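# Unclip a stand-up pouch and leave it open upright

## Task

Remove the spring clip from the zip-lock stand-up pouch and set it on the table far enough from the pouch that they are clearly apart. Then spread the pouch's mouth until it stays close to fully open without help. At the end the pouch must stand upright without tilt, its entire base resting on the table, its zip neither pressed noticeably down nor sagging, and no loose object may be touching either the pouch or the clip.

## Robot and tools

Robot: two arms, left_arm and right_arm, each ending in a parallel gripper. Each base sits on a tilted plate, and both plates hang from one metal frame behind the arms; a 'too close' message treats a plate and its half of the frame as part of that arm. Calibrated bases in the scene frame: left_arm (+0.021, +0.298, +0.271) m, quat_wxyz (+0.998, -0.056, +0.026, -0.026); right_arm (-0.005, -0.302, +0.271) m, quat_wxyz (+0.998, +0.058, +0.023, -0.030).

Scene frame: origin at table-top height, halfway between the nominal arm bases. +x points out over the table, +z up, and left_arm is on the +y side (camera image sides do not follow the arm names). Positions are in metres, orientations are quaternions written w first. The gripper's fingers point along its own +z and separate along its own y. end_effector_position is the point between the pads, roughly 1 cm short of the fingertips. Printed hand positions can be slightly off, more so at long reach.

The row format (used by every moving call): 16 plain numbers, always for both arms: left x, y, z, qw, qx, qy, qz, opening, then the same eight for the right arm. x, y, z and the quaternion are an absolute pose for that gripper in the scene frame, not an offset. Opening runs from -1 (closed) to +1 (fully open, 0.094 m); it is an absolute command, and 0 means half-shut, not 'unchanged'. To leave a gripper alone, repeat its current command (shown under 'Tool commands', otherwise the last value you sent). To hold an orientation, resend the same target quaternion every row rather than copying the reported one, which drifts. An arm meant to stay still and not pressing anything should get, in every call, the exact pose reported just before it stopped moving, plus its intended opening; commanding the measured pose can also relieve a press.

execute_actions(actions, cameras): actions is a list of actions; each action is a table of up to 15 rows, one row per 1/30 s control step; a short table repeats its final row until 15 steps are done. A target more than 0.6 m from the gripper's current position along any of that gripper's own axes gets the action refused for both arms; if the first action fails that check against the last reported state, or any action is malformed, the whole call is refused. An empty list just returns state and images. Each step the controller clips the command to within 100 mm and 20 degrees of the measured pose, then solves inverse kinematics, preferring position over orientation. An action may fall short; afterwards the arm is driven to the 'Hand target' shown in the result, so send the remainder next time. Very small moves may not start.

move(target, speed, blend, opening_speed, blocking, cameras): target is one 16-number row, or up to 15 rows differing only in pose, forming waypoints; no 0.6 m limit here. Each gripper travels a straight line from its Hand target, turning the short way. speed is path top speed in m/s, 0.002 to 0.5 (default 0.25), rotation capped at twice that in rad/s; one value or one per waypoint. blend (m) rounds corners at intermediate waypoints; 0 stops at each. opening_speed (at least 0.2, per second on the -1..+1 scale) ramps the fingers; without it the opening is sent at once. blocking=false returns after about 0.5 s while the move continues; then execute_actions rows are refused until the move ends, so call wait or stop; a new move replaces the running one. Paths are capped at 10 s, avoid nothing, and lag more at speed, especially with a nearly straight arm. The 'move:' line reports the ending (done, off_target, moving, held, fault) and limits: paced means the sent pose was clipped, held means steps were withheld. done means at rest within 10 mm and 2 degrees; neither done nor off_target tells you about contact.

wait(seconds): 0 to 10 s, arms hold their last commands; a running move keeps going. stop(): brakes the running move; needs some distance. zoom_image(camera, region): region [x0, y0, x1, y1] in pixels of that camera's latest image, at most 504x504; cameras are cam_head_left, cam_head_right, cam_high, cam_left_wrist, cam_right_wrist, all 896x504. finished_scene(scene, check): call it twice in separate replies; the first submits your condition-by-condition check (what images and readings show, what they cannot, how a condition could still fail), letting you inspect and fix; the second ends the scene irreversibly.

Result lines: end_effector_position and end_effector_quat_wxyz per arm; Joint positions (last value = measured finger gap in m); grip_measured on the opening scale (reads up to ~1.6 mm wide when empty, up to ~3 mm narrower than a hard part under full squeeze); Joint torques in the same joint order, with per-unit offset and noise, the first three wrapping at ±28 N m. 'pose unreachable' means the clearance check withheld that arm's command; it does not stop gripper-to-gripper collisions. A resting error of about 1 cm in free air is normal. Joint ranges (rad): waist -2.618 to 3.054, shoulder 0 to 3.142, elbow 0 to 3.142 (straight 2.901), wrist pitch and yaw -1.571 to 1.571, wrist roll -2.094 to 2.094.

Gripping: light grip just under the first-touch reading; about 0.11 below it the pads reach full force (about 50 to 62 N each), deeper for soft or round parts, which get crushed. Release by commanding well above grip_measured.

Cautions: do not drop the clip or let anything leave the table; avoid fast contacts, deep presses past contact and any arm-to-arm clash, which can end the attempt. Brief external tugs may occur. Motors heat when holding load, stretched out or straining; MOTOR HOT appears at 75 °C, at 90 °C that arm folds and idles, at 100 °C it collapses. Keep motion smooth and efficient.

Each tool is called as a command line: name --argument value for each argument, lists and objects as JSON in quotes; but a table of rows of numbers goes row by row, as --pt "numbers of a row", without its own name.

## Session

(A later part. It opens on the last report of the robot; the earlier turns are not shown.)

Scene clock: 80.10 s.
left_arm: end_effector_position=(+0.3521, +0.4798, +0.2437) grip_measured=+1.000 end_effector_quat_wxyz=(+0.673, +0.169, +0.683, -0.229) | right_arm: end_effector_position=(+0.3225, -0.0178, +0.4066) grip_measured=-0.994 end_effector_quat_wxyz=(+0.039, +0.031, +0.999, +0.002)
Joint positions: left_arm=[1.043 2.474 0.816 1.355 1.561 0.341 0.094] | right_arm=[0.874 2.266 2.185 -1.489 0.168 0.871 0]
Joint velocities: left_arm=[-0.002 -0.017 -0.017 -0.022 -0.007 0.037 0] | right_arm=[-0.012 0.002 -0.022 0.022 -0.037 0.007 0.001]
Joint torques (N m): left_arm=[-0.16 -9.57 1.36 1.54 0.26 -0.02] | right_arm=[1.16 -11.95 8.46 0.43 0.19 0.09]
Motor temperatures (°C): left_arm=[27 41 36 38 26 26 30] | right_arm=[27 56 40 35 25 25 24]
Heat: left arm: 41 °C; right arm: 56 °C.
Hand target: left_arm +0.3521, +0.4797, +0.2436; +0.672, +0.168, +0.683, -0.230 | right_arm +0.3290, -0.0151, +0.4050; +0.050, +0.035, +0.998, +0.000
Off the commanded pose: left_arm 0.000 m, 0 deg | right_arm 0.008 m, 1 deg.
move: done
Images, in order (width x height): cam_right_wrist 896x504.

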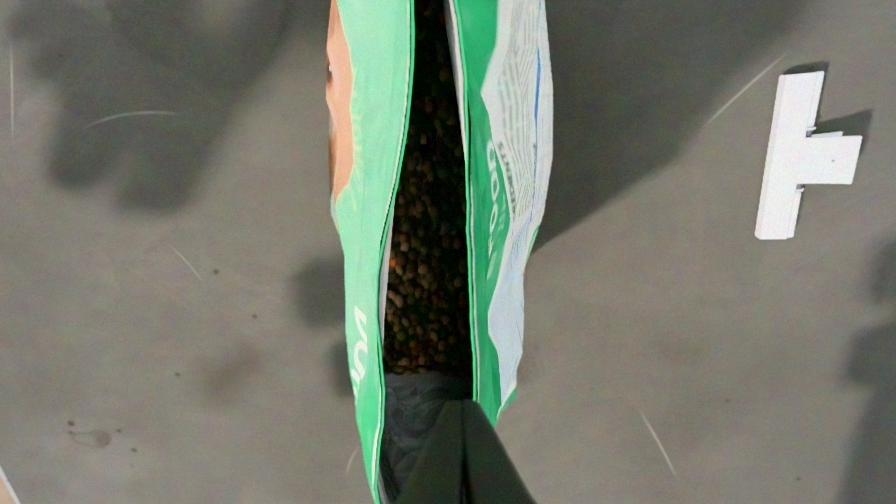

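move --pt "0.3521 0.4797 0.2436 0.673 0.168 0.683 -0.230 1 0.34 -0.005 0.395 0.03 0.035 0.9994 0 -1" --pt "0.3521 0.4797 0.2436 0.673 0.168 0.683 -0.230 1 0.34 -0.005 0.36 0 0.035 0.9994 0 -1" --speed 0.08 --cameras '["cam_right_wrist"]'

move --target '[0.3521,0.4797,0.2436,0.673,0.168,0.683,-0.230,1,0.34,-0.005,0.36,0,0.035,0.9994,0,0.3]' --opening_speed 0.5 --cameras '["cam_right_wrist","cam_high","cam_head_right"]'

Scene clock: 81.73 s.
left_arm: end_effector_position=(+0.3521, +0.4798, +0.2437) grip_measured=+1.000 end_effector_quat_wxyz=(+0.673, +0.169, +0.683, -0.229) | right_arm: end_effector_position=(+0.3403, -0.0059, +0.3708) grip_measured=-0.994 end_effector_quat_wxyz=(+0.009, +0.038, +0.999, +0.004)
Joint positions: left_arm=[1.043 2.474 0.816 1.355 1.561 0.341 0.094] | right_arm=[0.836 2.407 2.288 -1.484 0.12 0.852 0]
Joint velocities: left_arm=[0.017 -0.012 0.007 0.066 0.007 -0.022 0] | right_arm=[-0.007 -0.007 -0.002 0.007 -0.037 0.022 -0.001]
Joint torques (N m): left_arm=[-0.14 -9.59 1.36 1.55 0.27 -0.02] | right_arm=[1.02 -12.88 5.86 0.34 -0.08 -0.03]
Motor temperatures (°C): left_arm=[27 41 36 38 26 26 30] | right_arm=[27 56 40 35 25 25 24]
Heat: left arm: 41 °C; right arm: 56 °C.
Hand target: left_arm +0.3521, +0.4797, +0.2436; +0.672, +0.168, +0.683, -0.230 | right_arm +0.3397, -0.0049, +0.3600; +0.000, +0.035, +0.999, +0.000
Off the commanded pose: left_arm 0.000 m, 0 deg | right_arm 0.011 m, 1 deg.
move: off_target (right_arm)
Images, in order (width x height): cam_right_wrist 896x504.

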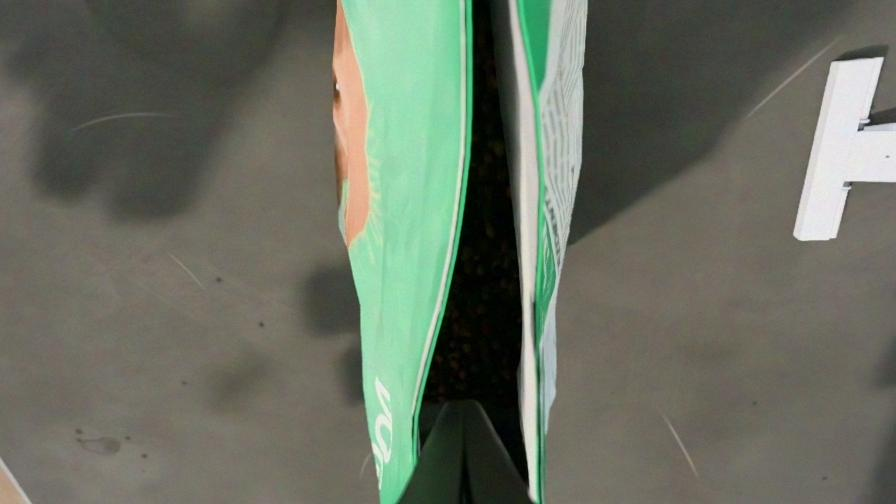

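Scene clock: 84.53 s.
left_arm: end_effector_position=(+0.3521, +0.4798, +0.2437) grip_measured=+1.000 end_effector_quat_wxyz=(+0.673, +0.169, +0.683, -0.229) | right_arm: end_effector_position=(+0.3403, -0.0057, +0.3708) grip_measured=+0.298 end_effector_quat_wxyz=(+0.009, +0.037, +0.999, +0.005)
Joint positions: left_arm=[1.043 2.474 0.816 1.355 1.561 0.341 0.094] | right_arm=[0.836 2.407 2.288 -1.484 0.12 0.851 0.061]
Joint velocities: left_arm=[-0.017 -0.007 -0.002 0.007 -0.007 -0.066 0] | right_arm=[0.022 -0.007 -0.022 -0.007 -0.022 -0.066 -0.001]
Joint torques (N m): left_arm=[-0.16 -9.58 1.37 1.55 0.26 -0.02] | right_arm=[0.98 -12.9 5.87 0.35 -0.07 -0.04]
Motor temperatures (°C): left_arm=[27 41 36 37 26 26 30] | right_arm=[27 55 40 35 25 25 24]
Heat: left arm: 41 °C; right arm: 55 °C.
Hand target: left_arm +0.3521, +0.4797, +0.2436; +0.672, +0.168, +0.683, -0.230 | right_arm +0.3399, -0.0051, +0.3601; +0.000, +0.035, +0.999, +0.000
Off the commanded pose: left_arm 0.000 m, 0 deg | right_arm 0.011 m, 1 deg.
move: off_target (right_arm)
Images, in order (width x height): cam_head_right 896x504, cam_high 896x504, cam_right_wrist 896x504.

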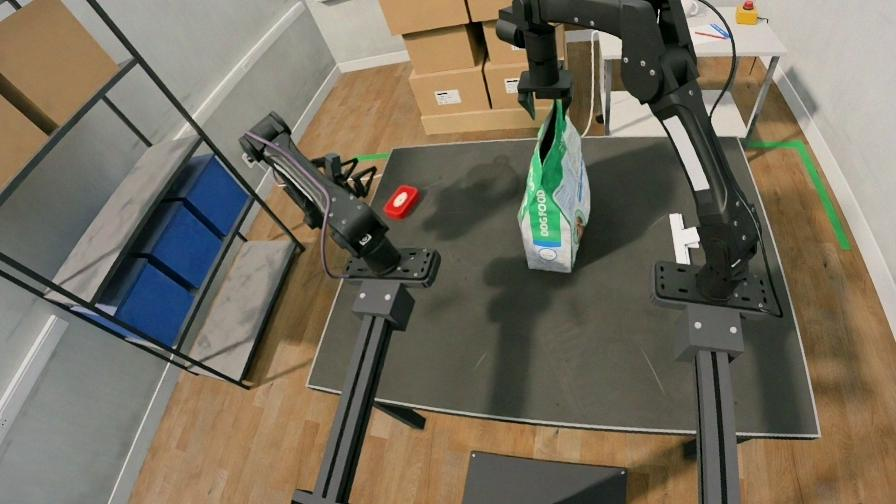

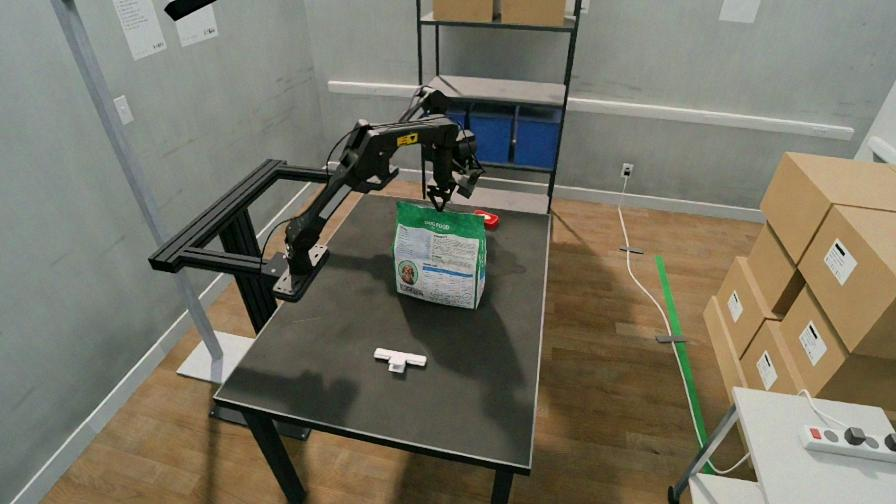

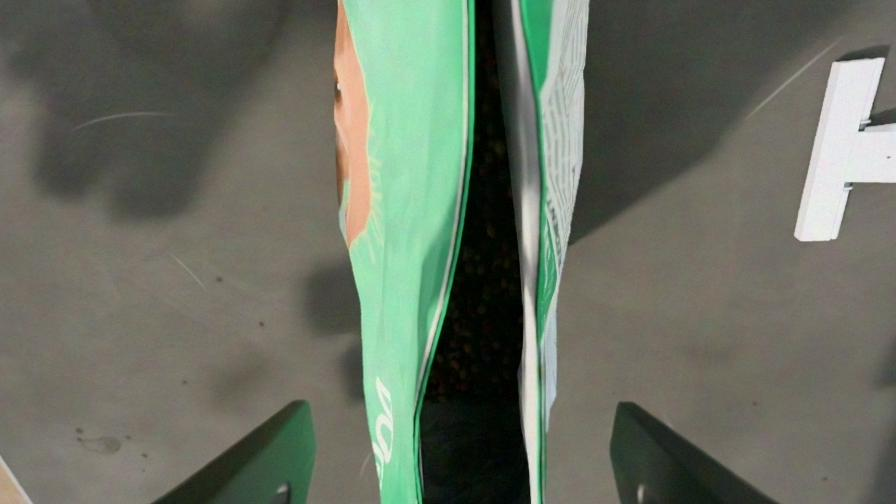

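move --target '[0.3521,0.4797,0.2436,0.673,0.168,0.683,-0.230,1,0.34,-0.01,0.372,0,0.035,0.9994,0,-1]' --cameras '["cam_right_wrist"]'

move --target '[0.3521,0.4797,0.2436,0.673,0.168,0.683,-0.230,1,0.34,-0.01,0.335,0,0.035,0.9994,0,-1]' --speed 0.06 --cameras '["cam_right_wrist"]'

Scene clock: 85.67 s.
left_arm: end_effector_position=(+0.3521, +0.4798, +0.2437) grip_measured=+1.000 end_effector_quat_wxyz=(+0.673, +0.169, +0.683, -0.229) | right_arm: end_effector_position=(+0.3379, -0.0107, +0.3705) grip_measured=-0.994 end_effector_quat_wxyz=(+0.002, +0.035, +0.999, -0.003)
Joint positions: left_arm=[1.043 2.474 0.816 1.355 1.561 0.341 0.094] | right_arm=[0.832 2.407 2.288 -1.504 0.12 0.846 0]
Joint velocities: left_arm=[-0.017 -0.002 0.007 0.007 -0.066 -0.037 0] | right_arm=[-0.017 -0.007 -0.007 -0.066 0.007 0.037 0]
Joint torques (N m): left_arm=[-0.14 -9.61 1.36 1.56 0.27 -0.03] | right_arm=[0.92 -13.71 8.58 0.08 -0.07 -0.03]
Motor temperatures (°C): left_arm=[27 41 36 37 26 26 30] | right_arm=[27 55 40 35 25 25 24]
Heat: left arm: 41 °C; right arm: 55 °C.
Hand target: left_arm +0.3521, +0.4797, +0.2436; +0.672, +0.168, +0.683, -0.230 | right_arm +0.3401, -0.0101, +0.3720; +0.000, +0.035, +0.999, +0.000
Off the commanded pose: left_arm 0.000 m, 0 deg | right_arm 0.003 m, 0 deg.
move: done
Images, in order (width x height): cam_right_wrist 896x504.

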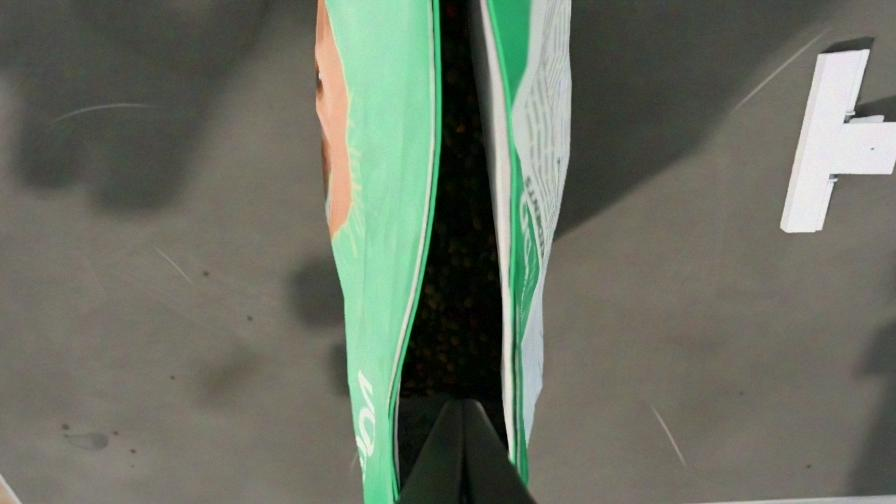

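Scene clock: 86.93 s.
left_arm: end_effector_position=(+0.3521, +0.4798, +0.2437) grip_measured=+1.000 end_effector_quat_wxyz=(+0.673, +0.169, +0.683, -0.229) | right_arm: end_effector_position=(+0.3389, -0.0090, +0.3336) grip_measured=-0.994 end_effector_quat_wxyz=(-0.001, +0.035, +0.999, -0.005)
Joint positions: left_arm=[1.043 2.474 0.816 1.355 1.561 0.341 0.094] | right_arm=[0.824 2.407 2.142 -1.364 0.12 0.837 0]
Joint velocities: left_arm=[0.002 0.002 0.002 -0.051 -0.022 -0.022 0] | right_arm=[0.007 -0.007 -0.002 0.081 -0.022 0.037 0]
Joint torques (N m): left_arm=[-0.17 -9.58 1.37 1.54 0.26 -0.03] | right_arm=[0.88 -15.46 5.61 0.28 -0.07 -0.03]
Motor temperatures (°C): left_arm=[27 41 36 37 26 26 30] | right_arm=[27 55 40 34 25 25 24]
Heat: left arm: 41 °C; right arm: 55 °C.
Hand target: left_arm +0.3521, +0.4797, +0.2436; +0.672, +0.168, +0.683, -0.230 | right_arm +0.3402, -0.0097, +0.3350; +0.000, +0.035, +0.999, +0.000
Off the commanded pose: left_arm 0.000 m, 0 deg | right_arm 0.002 m, 1 deg.
move: done
Images, in order (width x height): cam_right_wrist 896x504.

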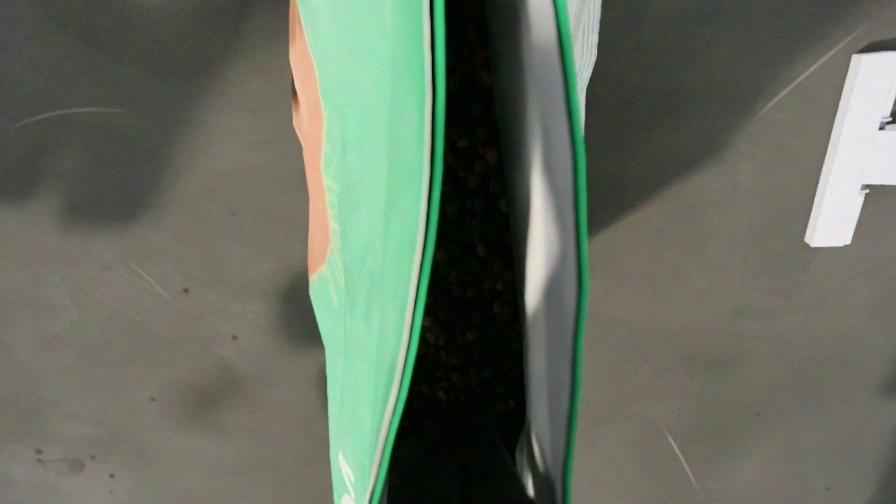

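move --target '[0.3521,0.4797,0.2436,0.673,0.168,0.683,-0.230,1,0.34,-0.01,0.335,0,0.035,0.9994,0,0.2]' --opening_speed 0.4 --cameras '["cam_right_wrist","cam_high","cam_head_right"]'

move --target '[0.3521,0.4797,0.2436,0.673,0.168,0.683,-0.230,1,0.34,-0.01,0.335,0,0.035,0.9994,0,1]' --opening_speed 0.4

Scene clock: 90.33 s.
left_arm: end_effector_position=(+0.3521, +0.4798, +0.2437) grip_measured=+1.000 end_effector_quat_wxyz=(+0.673, +0.169, +0.683, -0.229) | right_arm: end_effector_position=(+0.3398, -0.0081, +0.3336) grip_measured=+0.198 end_effector_quat_wxyz=(+0.001, +0.035, +0.999, -0.004)
Joint positions: left_arm=[1.043 2.474 0.816 1.355 1.561 0.341 0.094] | right_arm=[0.824 2.407 2.142 -1.359 0.12 0.837 0.056]
Joint velocities: left_arm=[-0.007 -0.002 0.012 0.022 -0.081 0.022 0] | right_arm=[0.007 0.007 0.022 -0.007 0.007 -0.051 -0.001]
Joint torques (N m): left_arm=[-0.14 -9.61 1.39 1.55 0.26 -0.03] | right_arm=[0.87 -15.56 5.38 0.26 -0.07 -0.02]
Motor temperatures (°C): left_arm=[27 41 36 37 26 26 30] | right_arm=[27 55 39 34 25 25 24]
Heat: left arm: 41 °C; right arm: 55 °C.
Hand target: left_arm +0.3521, +0.4797, +0.2436; +0.672, +0.168, +0.683, -0.230 | right_arm +0.3400, -0.0100, +0.3350; +0.000, +0.035, +0.999, +0.000
Off the commanded pose: left_arm 0.000 m, 0 deg | right_arm 0.002 m, 0 deg.
move: done
Images, in order (width x height): cam_head_right 896x504, cam_high 896x504, cam_right_wrist 896x504.

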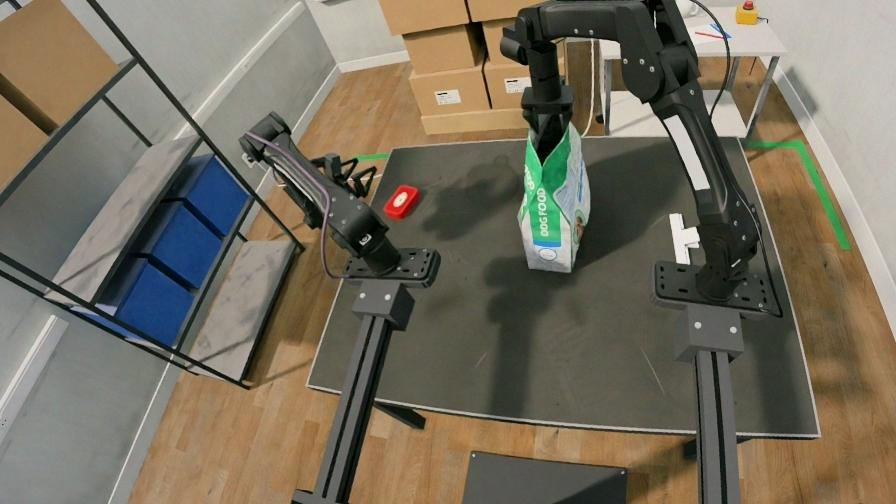

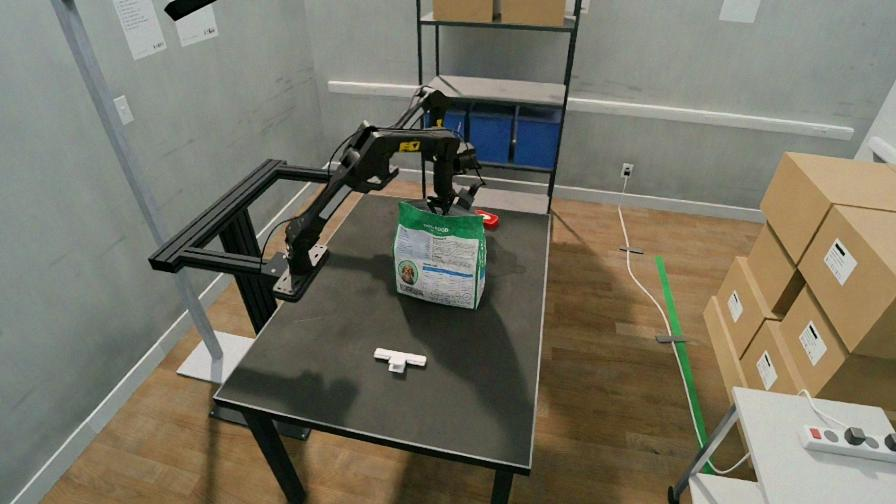

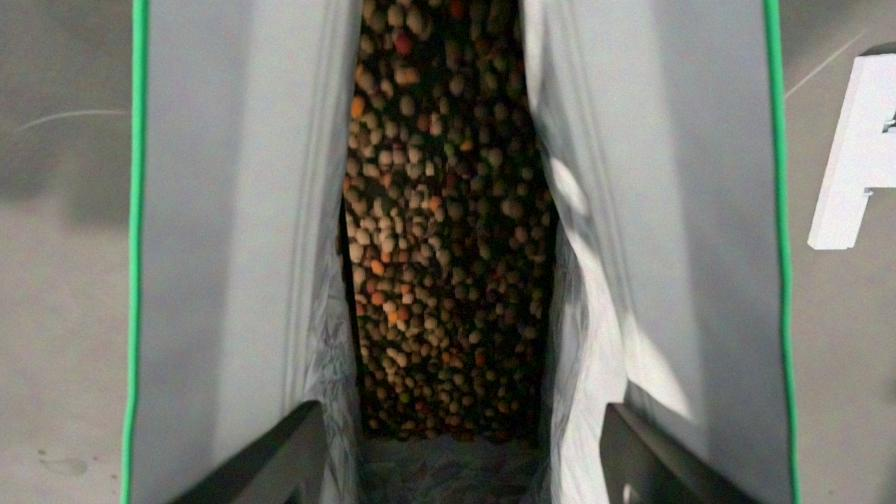

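Scene clock: 92.53 s.
left_arm: end_effector_position=(+0.3521, +0.4798, +0.2437) grip_measured=+1.000 end_effector_quat_wxyz=(+0.673, +0.169, +0.683, -0.229) | right_arm: end_effector_position=(+0.3396, -0.0079, +0.3336) grip_measured=+0.998 end_effector_quat_wxyz=(+0.000, +0.035, +0.999, -0.003)
Joint positions: left_arm=[1.043 2.474 0.816 1.355 1.561 0.341 0.094] | right_arm=[0.824 2.407 2.142 -1.359 0.118 0.837 0.094]
Joint velocities: left_arm=[0.007 0.027 -0.002 0.022 -0.037 -0.037 0] | right_arm=[-0.002 0.007 0.002 -0.095 0.051 0.007 -0.001]
Joint torques (N m): left_arm=[-0.18 -9.59 1.35 1.55 0.26 -0.03] | right_arm=[0.87 -15.6 5.35 0.28 -0.05 -0.02]
Motor temperatures (°C): left_arm=[27 41 36 37 26 26 30] | right_arm=[27 55 39 34 25 25 24]
Heat: left arm: 41 °C; right arm: 55 °C.
Hand target: left_arm +0.3521, +0.4797, +0.2436; +0.672, +0.168, +0.683, -0.230 | right_arm +0.3400, -0.0100, +0.3350; +0.000, +0.035, +0.999, +0.000
Off the commanded pose: left_arm 0.000 m, 0 deg | right_arm 0.003 m, 0 deg.
move: done

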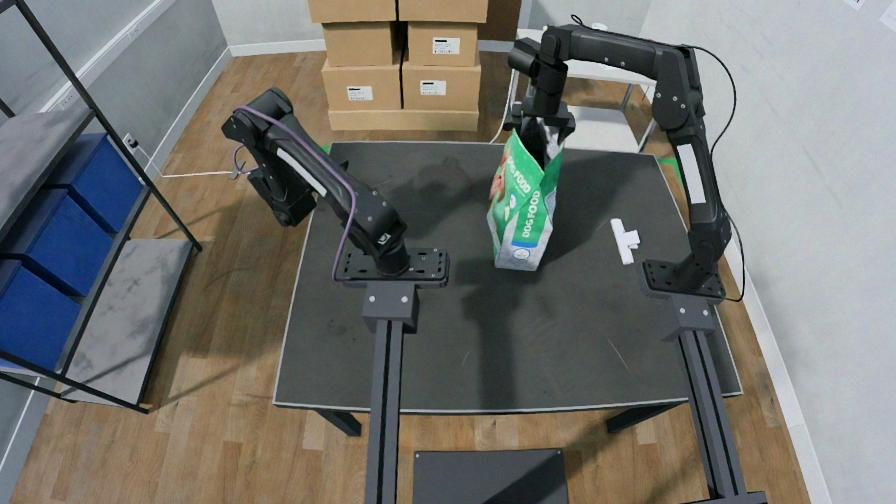

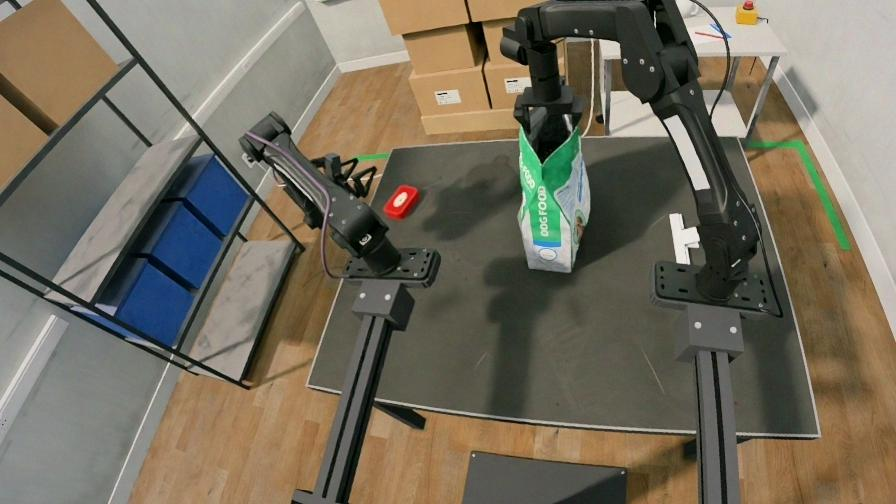

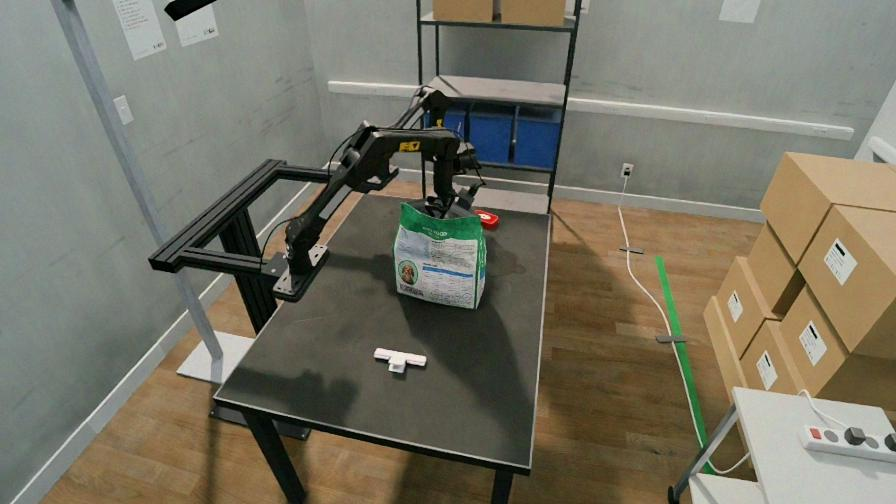

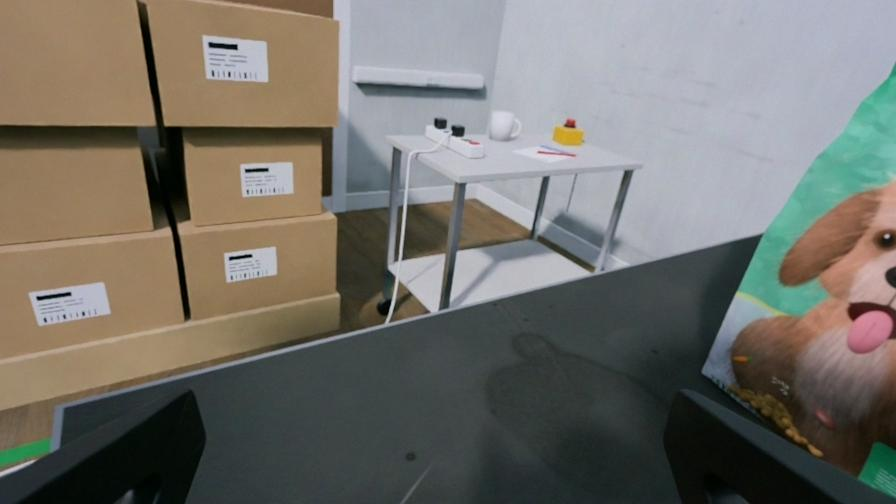

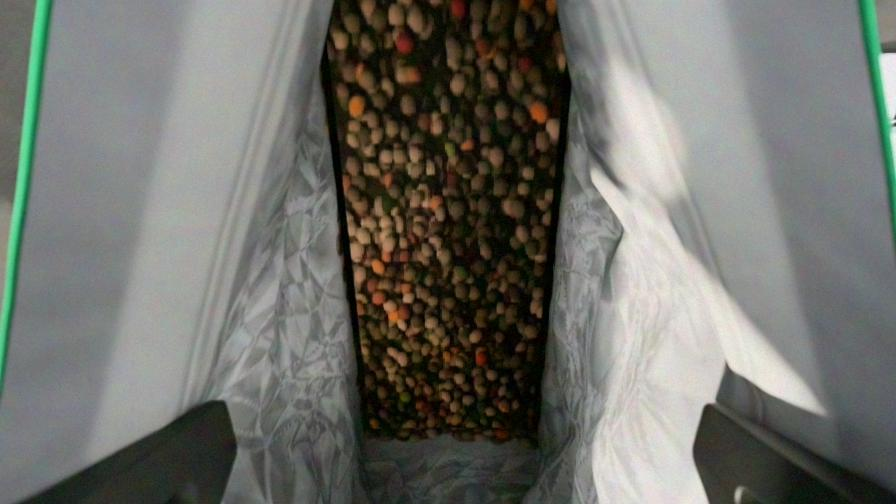

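move --target '[0.3521,0.4797,0.2436,0.673,0.168,0.683,-0.230,1,0.34,-0.01,0.335,0,0.035,0.9994,0,-0.5]' --opening_speed 1 --cameras '["cam_right_wrist"]'

move --target '[0.3521,0.4797,0.2436,0.673,0.168,0.683,-0.230,1,0.335,-0.015,0.41,0.05,0.035,0.9994,0,-0.5]' --speed 0.12

Scene clock: 94.50 s.
left_arm: end_effector_position=(+0.3521, +0.4798, +0.2437) grip_measured=+1.000 end_effector_quat_wxyz=(+0.673, +0.169, +0.683, -0.229) | right_arm: end_effector_position=(+0.3396, -0.0079, +0.3336) grip_measured=-0.498 end_effector_quat_wxyz=(+0.000, +0.035, +0.999, -0.003)
Joint positions: left_arm=[1.043 2.474 0.816 1.355 1.561 0.341 0.094] | right_arm=[0.824 2.407 2.142 -1.359 0.118 0.837 0.024]
Joint velocities: left_arm=[0.002 -0.017 0.002 0.007 -0.037 0.037 0] | right_arm=[-0.002 0.002 -0.007 -0.066 -0.007 -0.007 -0.001]
Joint torques (N m): left_arm=[-0.14 -9.55 1.35 1.55 0.26 -0.02] | right_arm=[0.85 -15.58 5.33 0.27 -0.06 -0.03]
Motor temperatures (°C): left_arm=[27 41 36 37 26 26 30] | right_arm=[27 55 39 34 25 25 24]
Heat: left arm: 41 °C; right arm: 55 °C.
Hand target: left_arm +0.3521, +0.4797, +0.2436; +0.672, +0.168, +0.683, -0.230 | right_arm +0.3401, -0.0100, +0.3350; +0.000, +0.035, +0.999, +0.000
Off the commanded pose: left_arm 0.000 m, 0 deg | right_arm 0.003 m, 0 deg.
move: done
Images, in order (width x height): cam_right_wrist 896x504.

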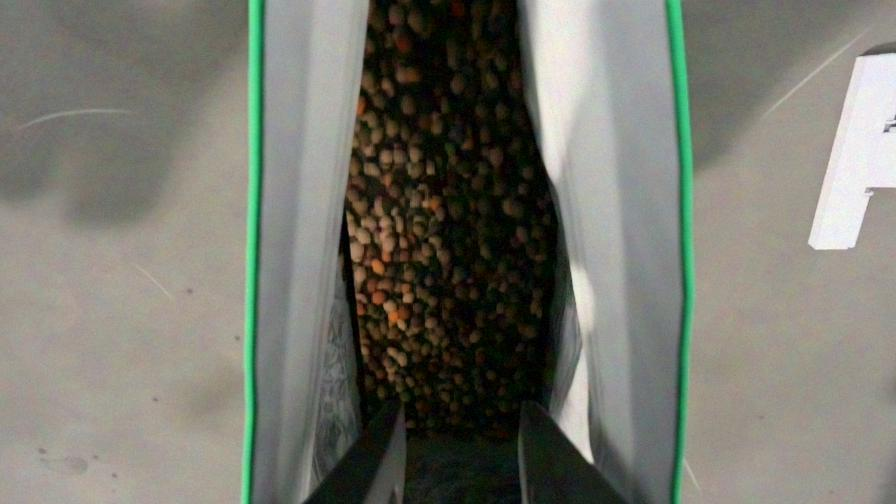

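Scene clock: 95.90 s.
left_arm: end_effector_position=(+0.3521, +0.4798, +0.2437) grip_measured=+1.000 end_effector_quat_wxyz=(+0.673, +0.169, +0.683, -0.229) | right_arm: end_effector_position=(+0.3329, -0.0148, +0.3932) grip_measured=-0.498 end_effector_quat_wxyz=(+0.032, +0.034, +0.999, -0.007)
Joint positions: left_arm=[1.043 2.474 0.816 1.355 1.561 0.341 0.094] | right_arm=[0.858 2.339 2.255 -1.508 0.168 0.864 0.024]
Joint velocities: left_arm=[0.007 -0.002 -0.007 -0.007 0.022 0.022 0] | right_arm=[-0.017 -0.002 0.002 0.037 -0.022 0.022 0.001]
Joint torques (N m): left_arm=[-0.17 -9.57 1.35 1.54 0.26 -0.02] | right_arm=[1.73 -16.24 8.21 0.14 0.2 0.08]
Motor temperatures (°C): left_arm=[27 41 36 37 26 26 30] | right_arm=[27 56 39 34 25 25 24]
Heat: left arm: 41 °C; right arm: 56 °C.
Hand target: left_arm +0.3521, +0.4797, +0.2436; +0.672, +0.168, +0.683, -0.230 | right_arm +0.3346, -0.0154, +0.4097; +0.050, +0.035, +0.998, +0.000
Off the commanded pose: left_arm 0.000 m, 0 deg | right_arm 0.017 m, 2 deg.
move: off_target (right_arm)

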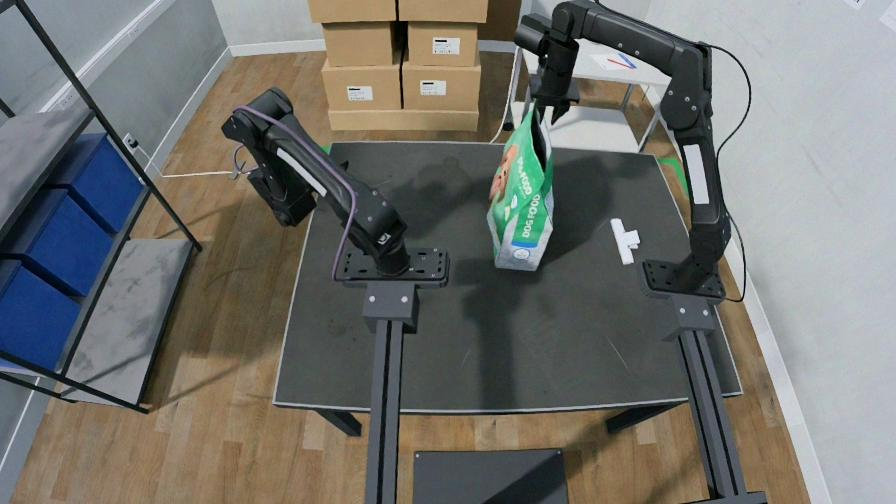

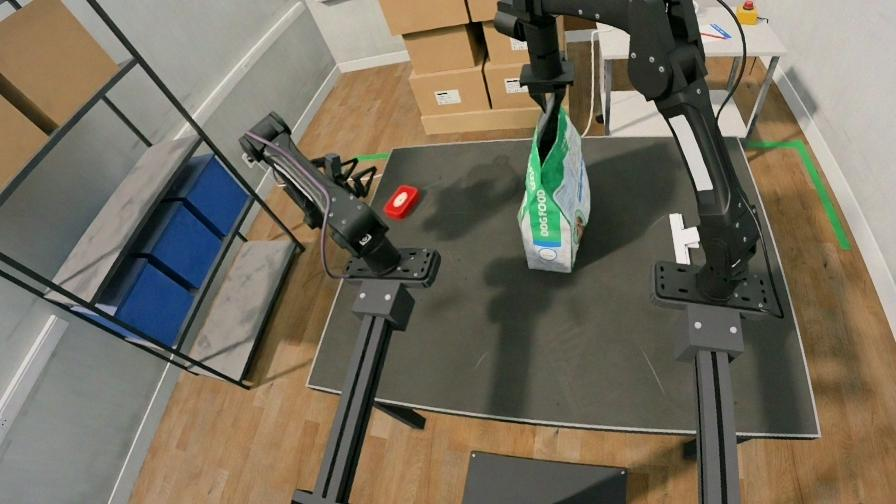

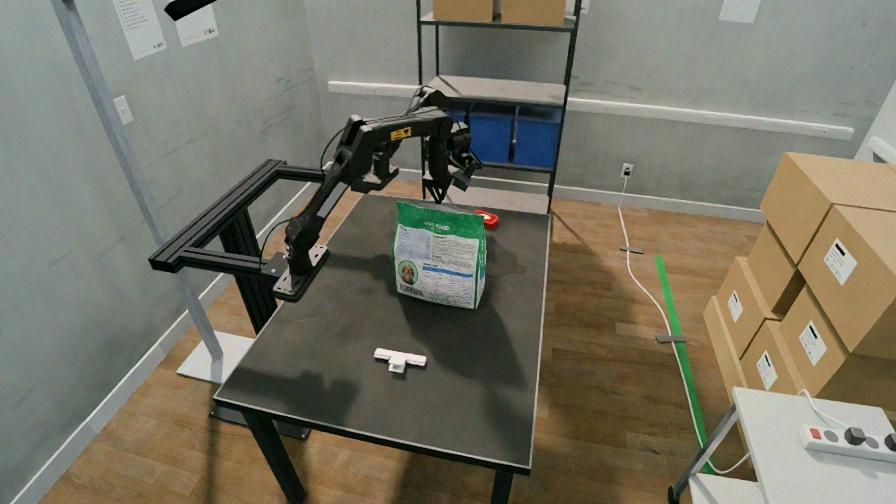

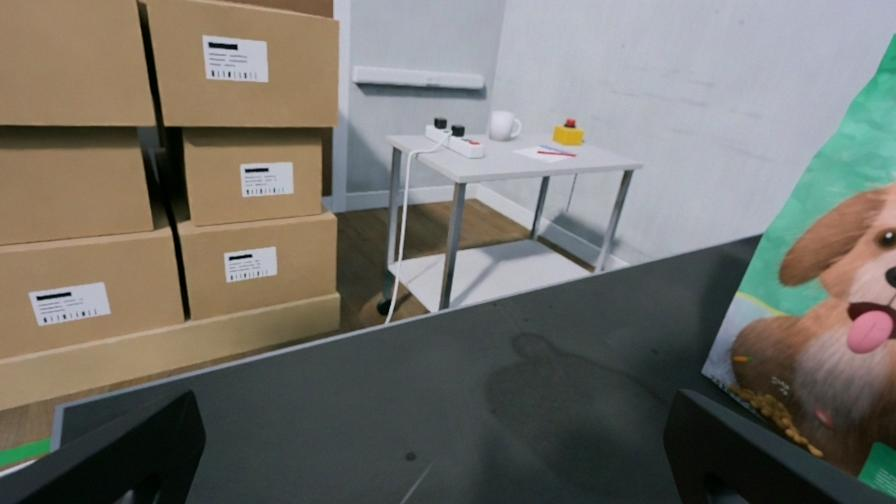

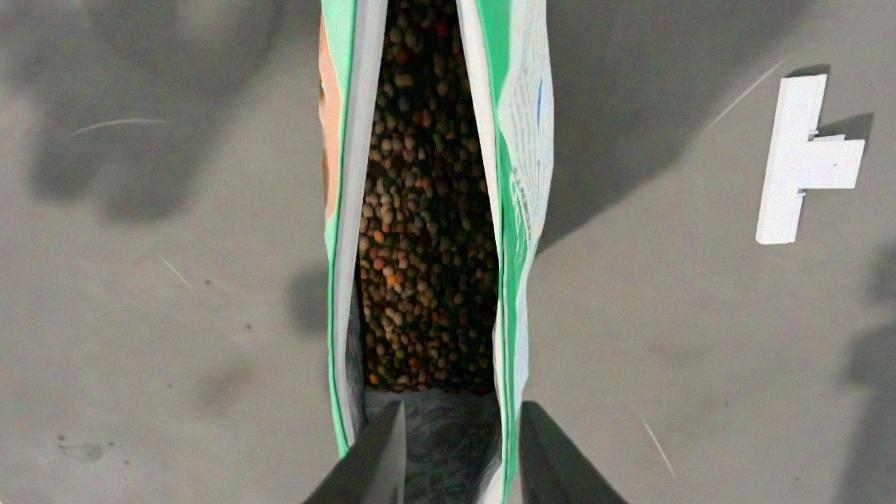

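move --target '[0.3521,0.4797,0.2436,0.673,0.168,0.683,-0.230,1,0.34,-0.012,0.335,0,0.035,0.9994,0,-0.5]' --speed 0.1 --cameras '["cam_right_wrist"]'

move --target '[0.3521,0.4797,0.2436,0.673,0.168,0.683,-0.230,1,0.34,-0.012,0.335,0,0.035,0.9994,0,1]' --opening_speed 0.6 --cameras '["cam_right_wrist"]'

move --target '[0.3521,0.4797,0.2436,0.673,0.168,0.683,-0.230,1,0.34,-0.05,0.335,0,0.035,0.9994,0,1]' --speed 0.05 --cameras '["cam_right_wrist","cam_high","cam_head_right"]'

Scene clock: 97.73 s.
left_arm: end_effector_position=(+0.3521, +0.4798, +0.2437) grip_measured=+1.000 end_effector_quat_wxyz=(+0.673, +0.169, +0.683, -0.229) | right_arm: end_effector_position=(+0.3407, -0.0129, +0.3447) grip_measured=-0.498 end_effector_quat_wxyz=(+0.008, +0.037, +0.999, +0.002)
Joint positions: left_arm=[1.043 2.474 0.816 1.355 1.561 0.341 0.094] | right_arm=[0.819 2.37 2.124 -1.359 0.122 0.834 0.024]
Joint velocities: left_arm=[-0.007 0.012 -0.007 -0.022 -0.037 -0.022 0] | right_arm=[-0.007 0.002 -0.017 -0.007 -0.081 0.022 0.001]
Joint torques (N m): left_arm=[-0.16 -9.57 1.39 1.55 0.26 -0.02] | right_arm=[1.01 -12.86 6.04 0.34 -0.08 -0.03]
Motor temperatures (°C): left_arm=[27 41 36 37 26 26 29] | right_arm=[27 56 39 34 25 25 24]
Heat: left arm: 41 °C; right arm: 56 °C.
Hand target: left_arm +0.3521, +0.4797, +0.2436; +0.672, +0.168, +0.683, -0.230 | right_arm +0.3402, -0.0118, +0.3352; +0.000, +0.035, +0.999, +0.000
Off the commanded pose: left_arm 0.000 m, 0 deg | right_arm 0.010 m, 1 deg.
move: done
Images, in order (width x height): cam_right_wrist 896x504.

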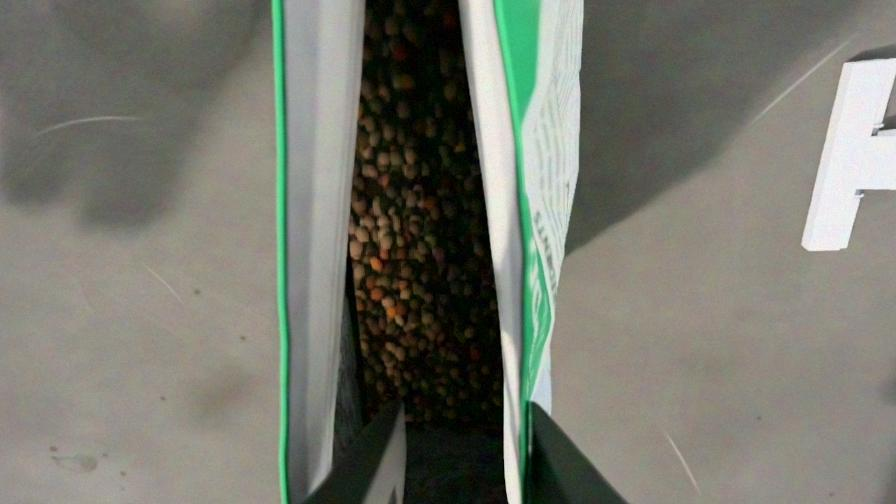

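Scene clock: 100.43 s.
left_arm: end_effector_position=(+0.3521, +0.4798, +0.2437) grip_measured=+1.000 end_effector_quat_wxyz=(+0.673, +0.169, +0.683, -0.229) | right_arm: end_effector_position=(+0.3411, -0.0123, +0.3447) grip_measured=+0.998 end_effector_quat_wxyz=(+0.008, +0.037, +0.999, +0.004)
Joint positions: left_arm=[1.043 2.474 0.816 1.355 1.561 0.341 0.094] | right_arm=[0.819 2.37 2.124 -1.357 0.121 0.834 0.094]
Joint velocities: left_arm=[-0.002 0.022 0.007 -0.022 -0.007 -0.037 0] | right_arm=[-0.002 0.017 -0.007 0.081 -0.007 -0.037 0]
Joint torques (N m): left_arm=[-0.18 -9.58 1.36 1.54 0.26 -0.03] | right_arm=[1.01 -13.04 5.74 0.34 -0.08 -0.04]
Motor temperatures (°C): left_arm=[27 41 36 37 26 26 29] | right_arm=[27 56 39 34 25 25 24]
Heat: left arm: 41 °C; right arm: 56 °C.
Hand target: left_arm +0.3521, +0.4797, +0.2436; +0.672, +0.168, +0.683, -0.230 | right_arm +0.3399, -0.0121, +0.3351; +0.000, +0.035, +0.999, +0.000
Off the commanded pose: left_arm 0.000 m, 0 deg | right_arm 0.010 m, 1 deg.
move: done
Images, in order (width x height): cam_right_wrist 896x504.

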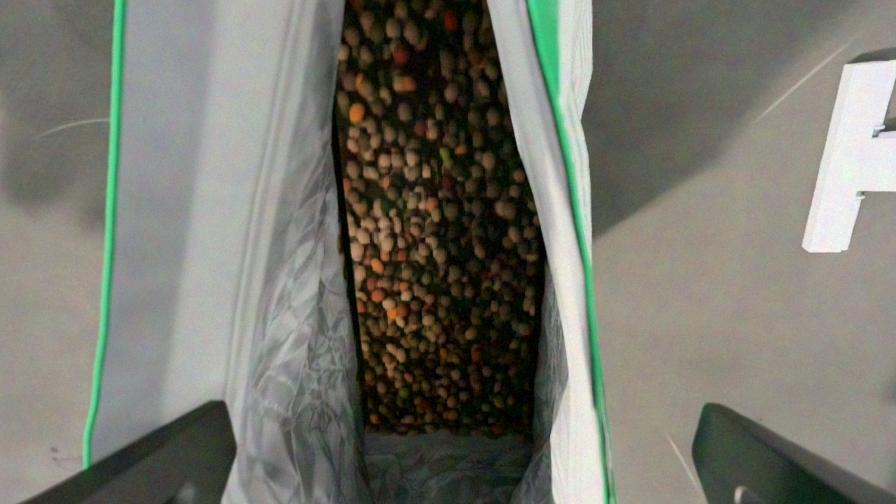

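Scene clock: 101.77 s.
left_arm: end_effector_position=(+0.3521, +0.4798, +0.2437) grip_measured=+1.000 end_effector_quat_wxyz=(+0.673, +0.169, +0.683, -0.229) | right_arm: end_effector_position=(+0.3378, -0.0500, +0.3212) grip_measured=+0.998 end_effector_quat_wxyz=(-0.014, +0.034, +0.999, -0.015)
Joint positions: left_arm=[1.043 2.474 0.816 1.355 1.561 0.341 0.094] | right_arm=[0.754 2.304 1.931 -1.28 0.121 0.77 0.094]
Joint velocities: left_arm=[-0.012 -0.007 -0.017 0.007 0.022 -0.007 0] | right_arm=[-0.022 0.007 -0.002 0.037 -0.037 -0.037 0]
Joint torques (N m): left_arm=[-0.13 -9.61 1.35 1.54 0.26 -0.03] | right_arm=[1.07 -17.35 5.5 0.21 -0.05 -0.03]
Motor temperatures (°C): left_arm=[27 41 36 37 26 26 29] | right_arm=[27 56 39 34 25 25 24]
Heat: left arm: 41 °C; right arm: 56 °C.
Hand target: left_arm +0.3521, +0.4797, +0.2436; +0.672, +0.168, +0.683, -0.230 | right_arm +0.3408, -0.0501, +0.3349; +0.000, +0.035, +0.999, +0.000
Off the commanded pose: left_arm 0.000 m, 0 deg | right_arm 0.014 m, 2 deg.
move: off_target (right_arm)
Images, in order (width x height): cam_head_right 896x504, cam_high 896x504, cam_right_wrist 896x504.

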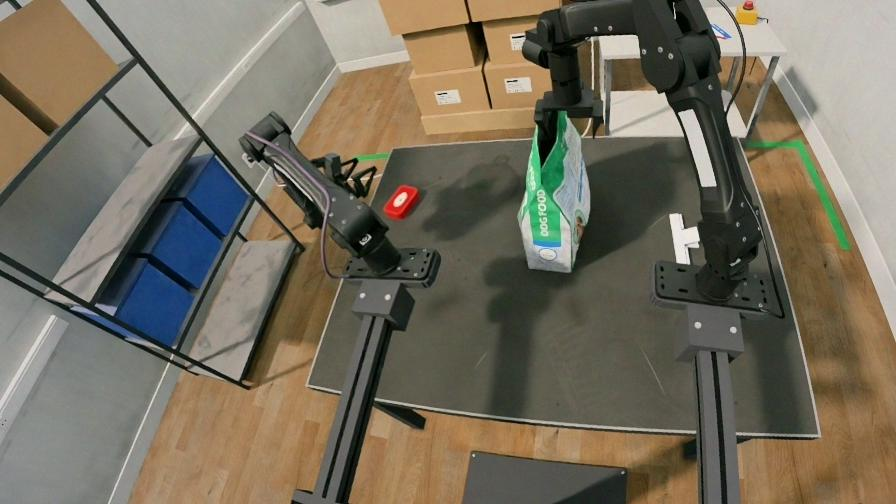

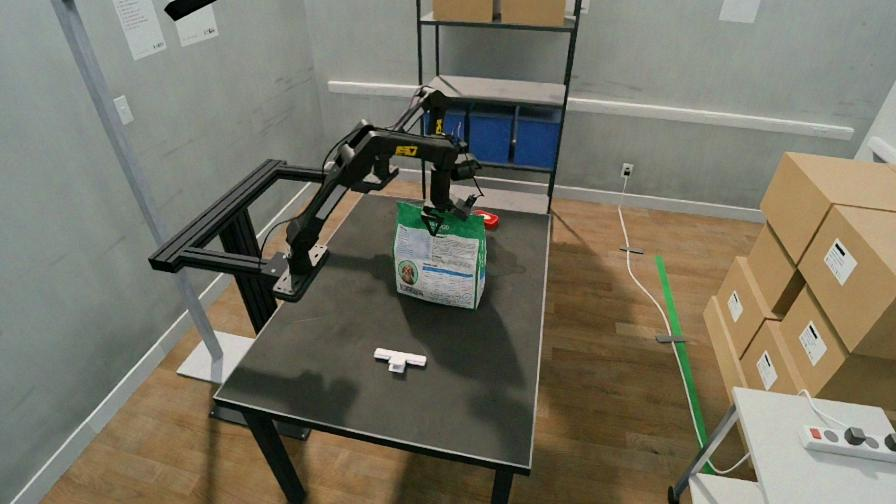

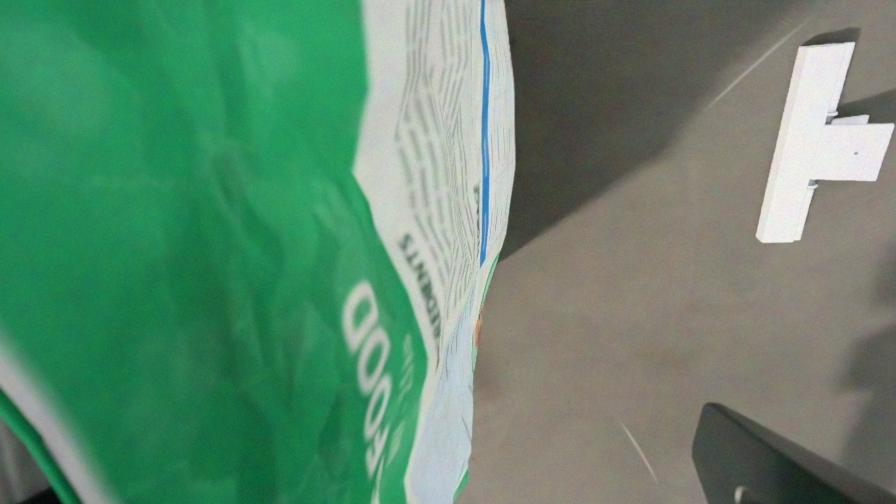

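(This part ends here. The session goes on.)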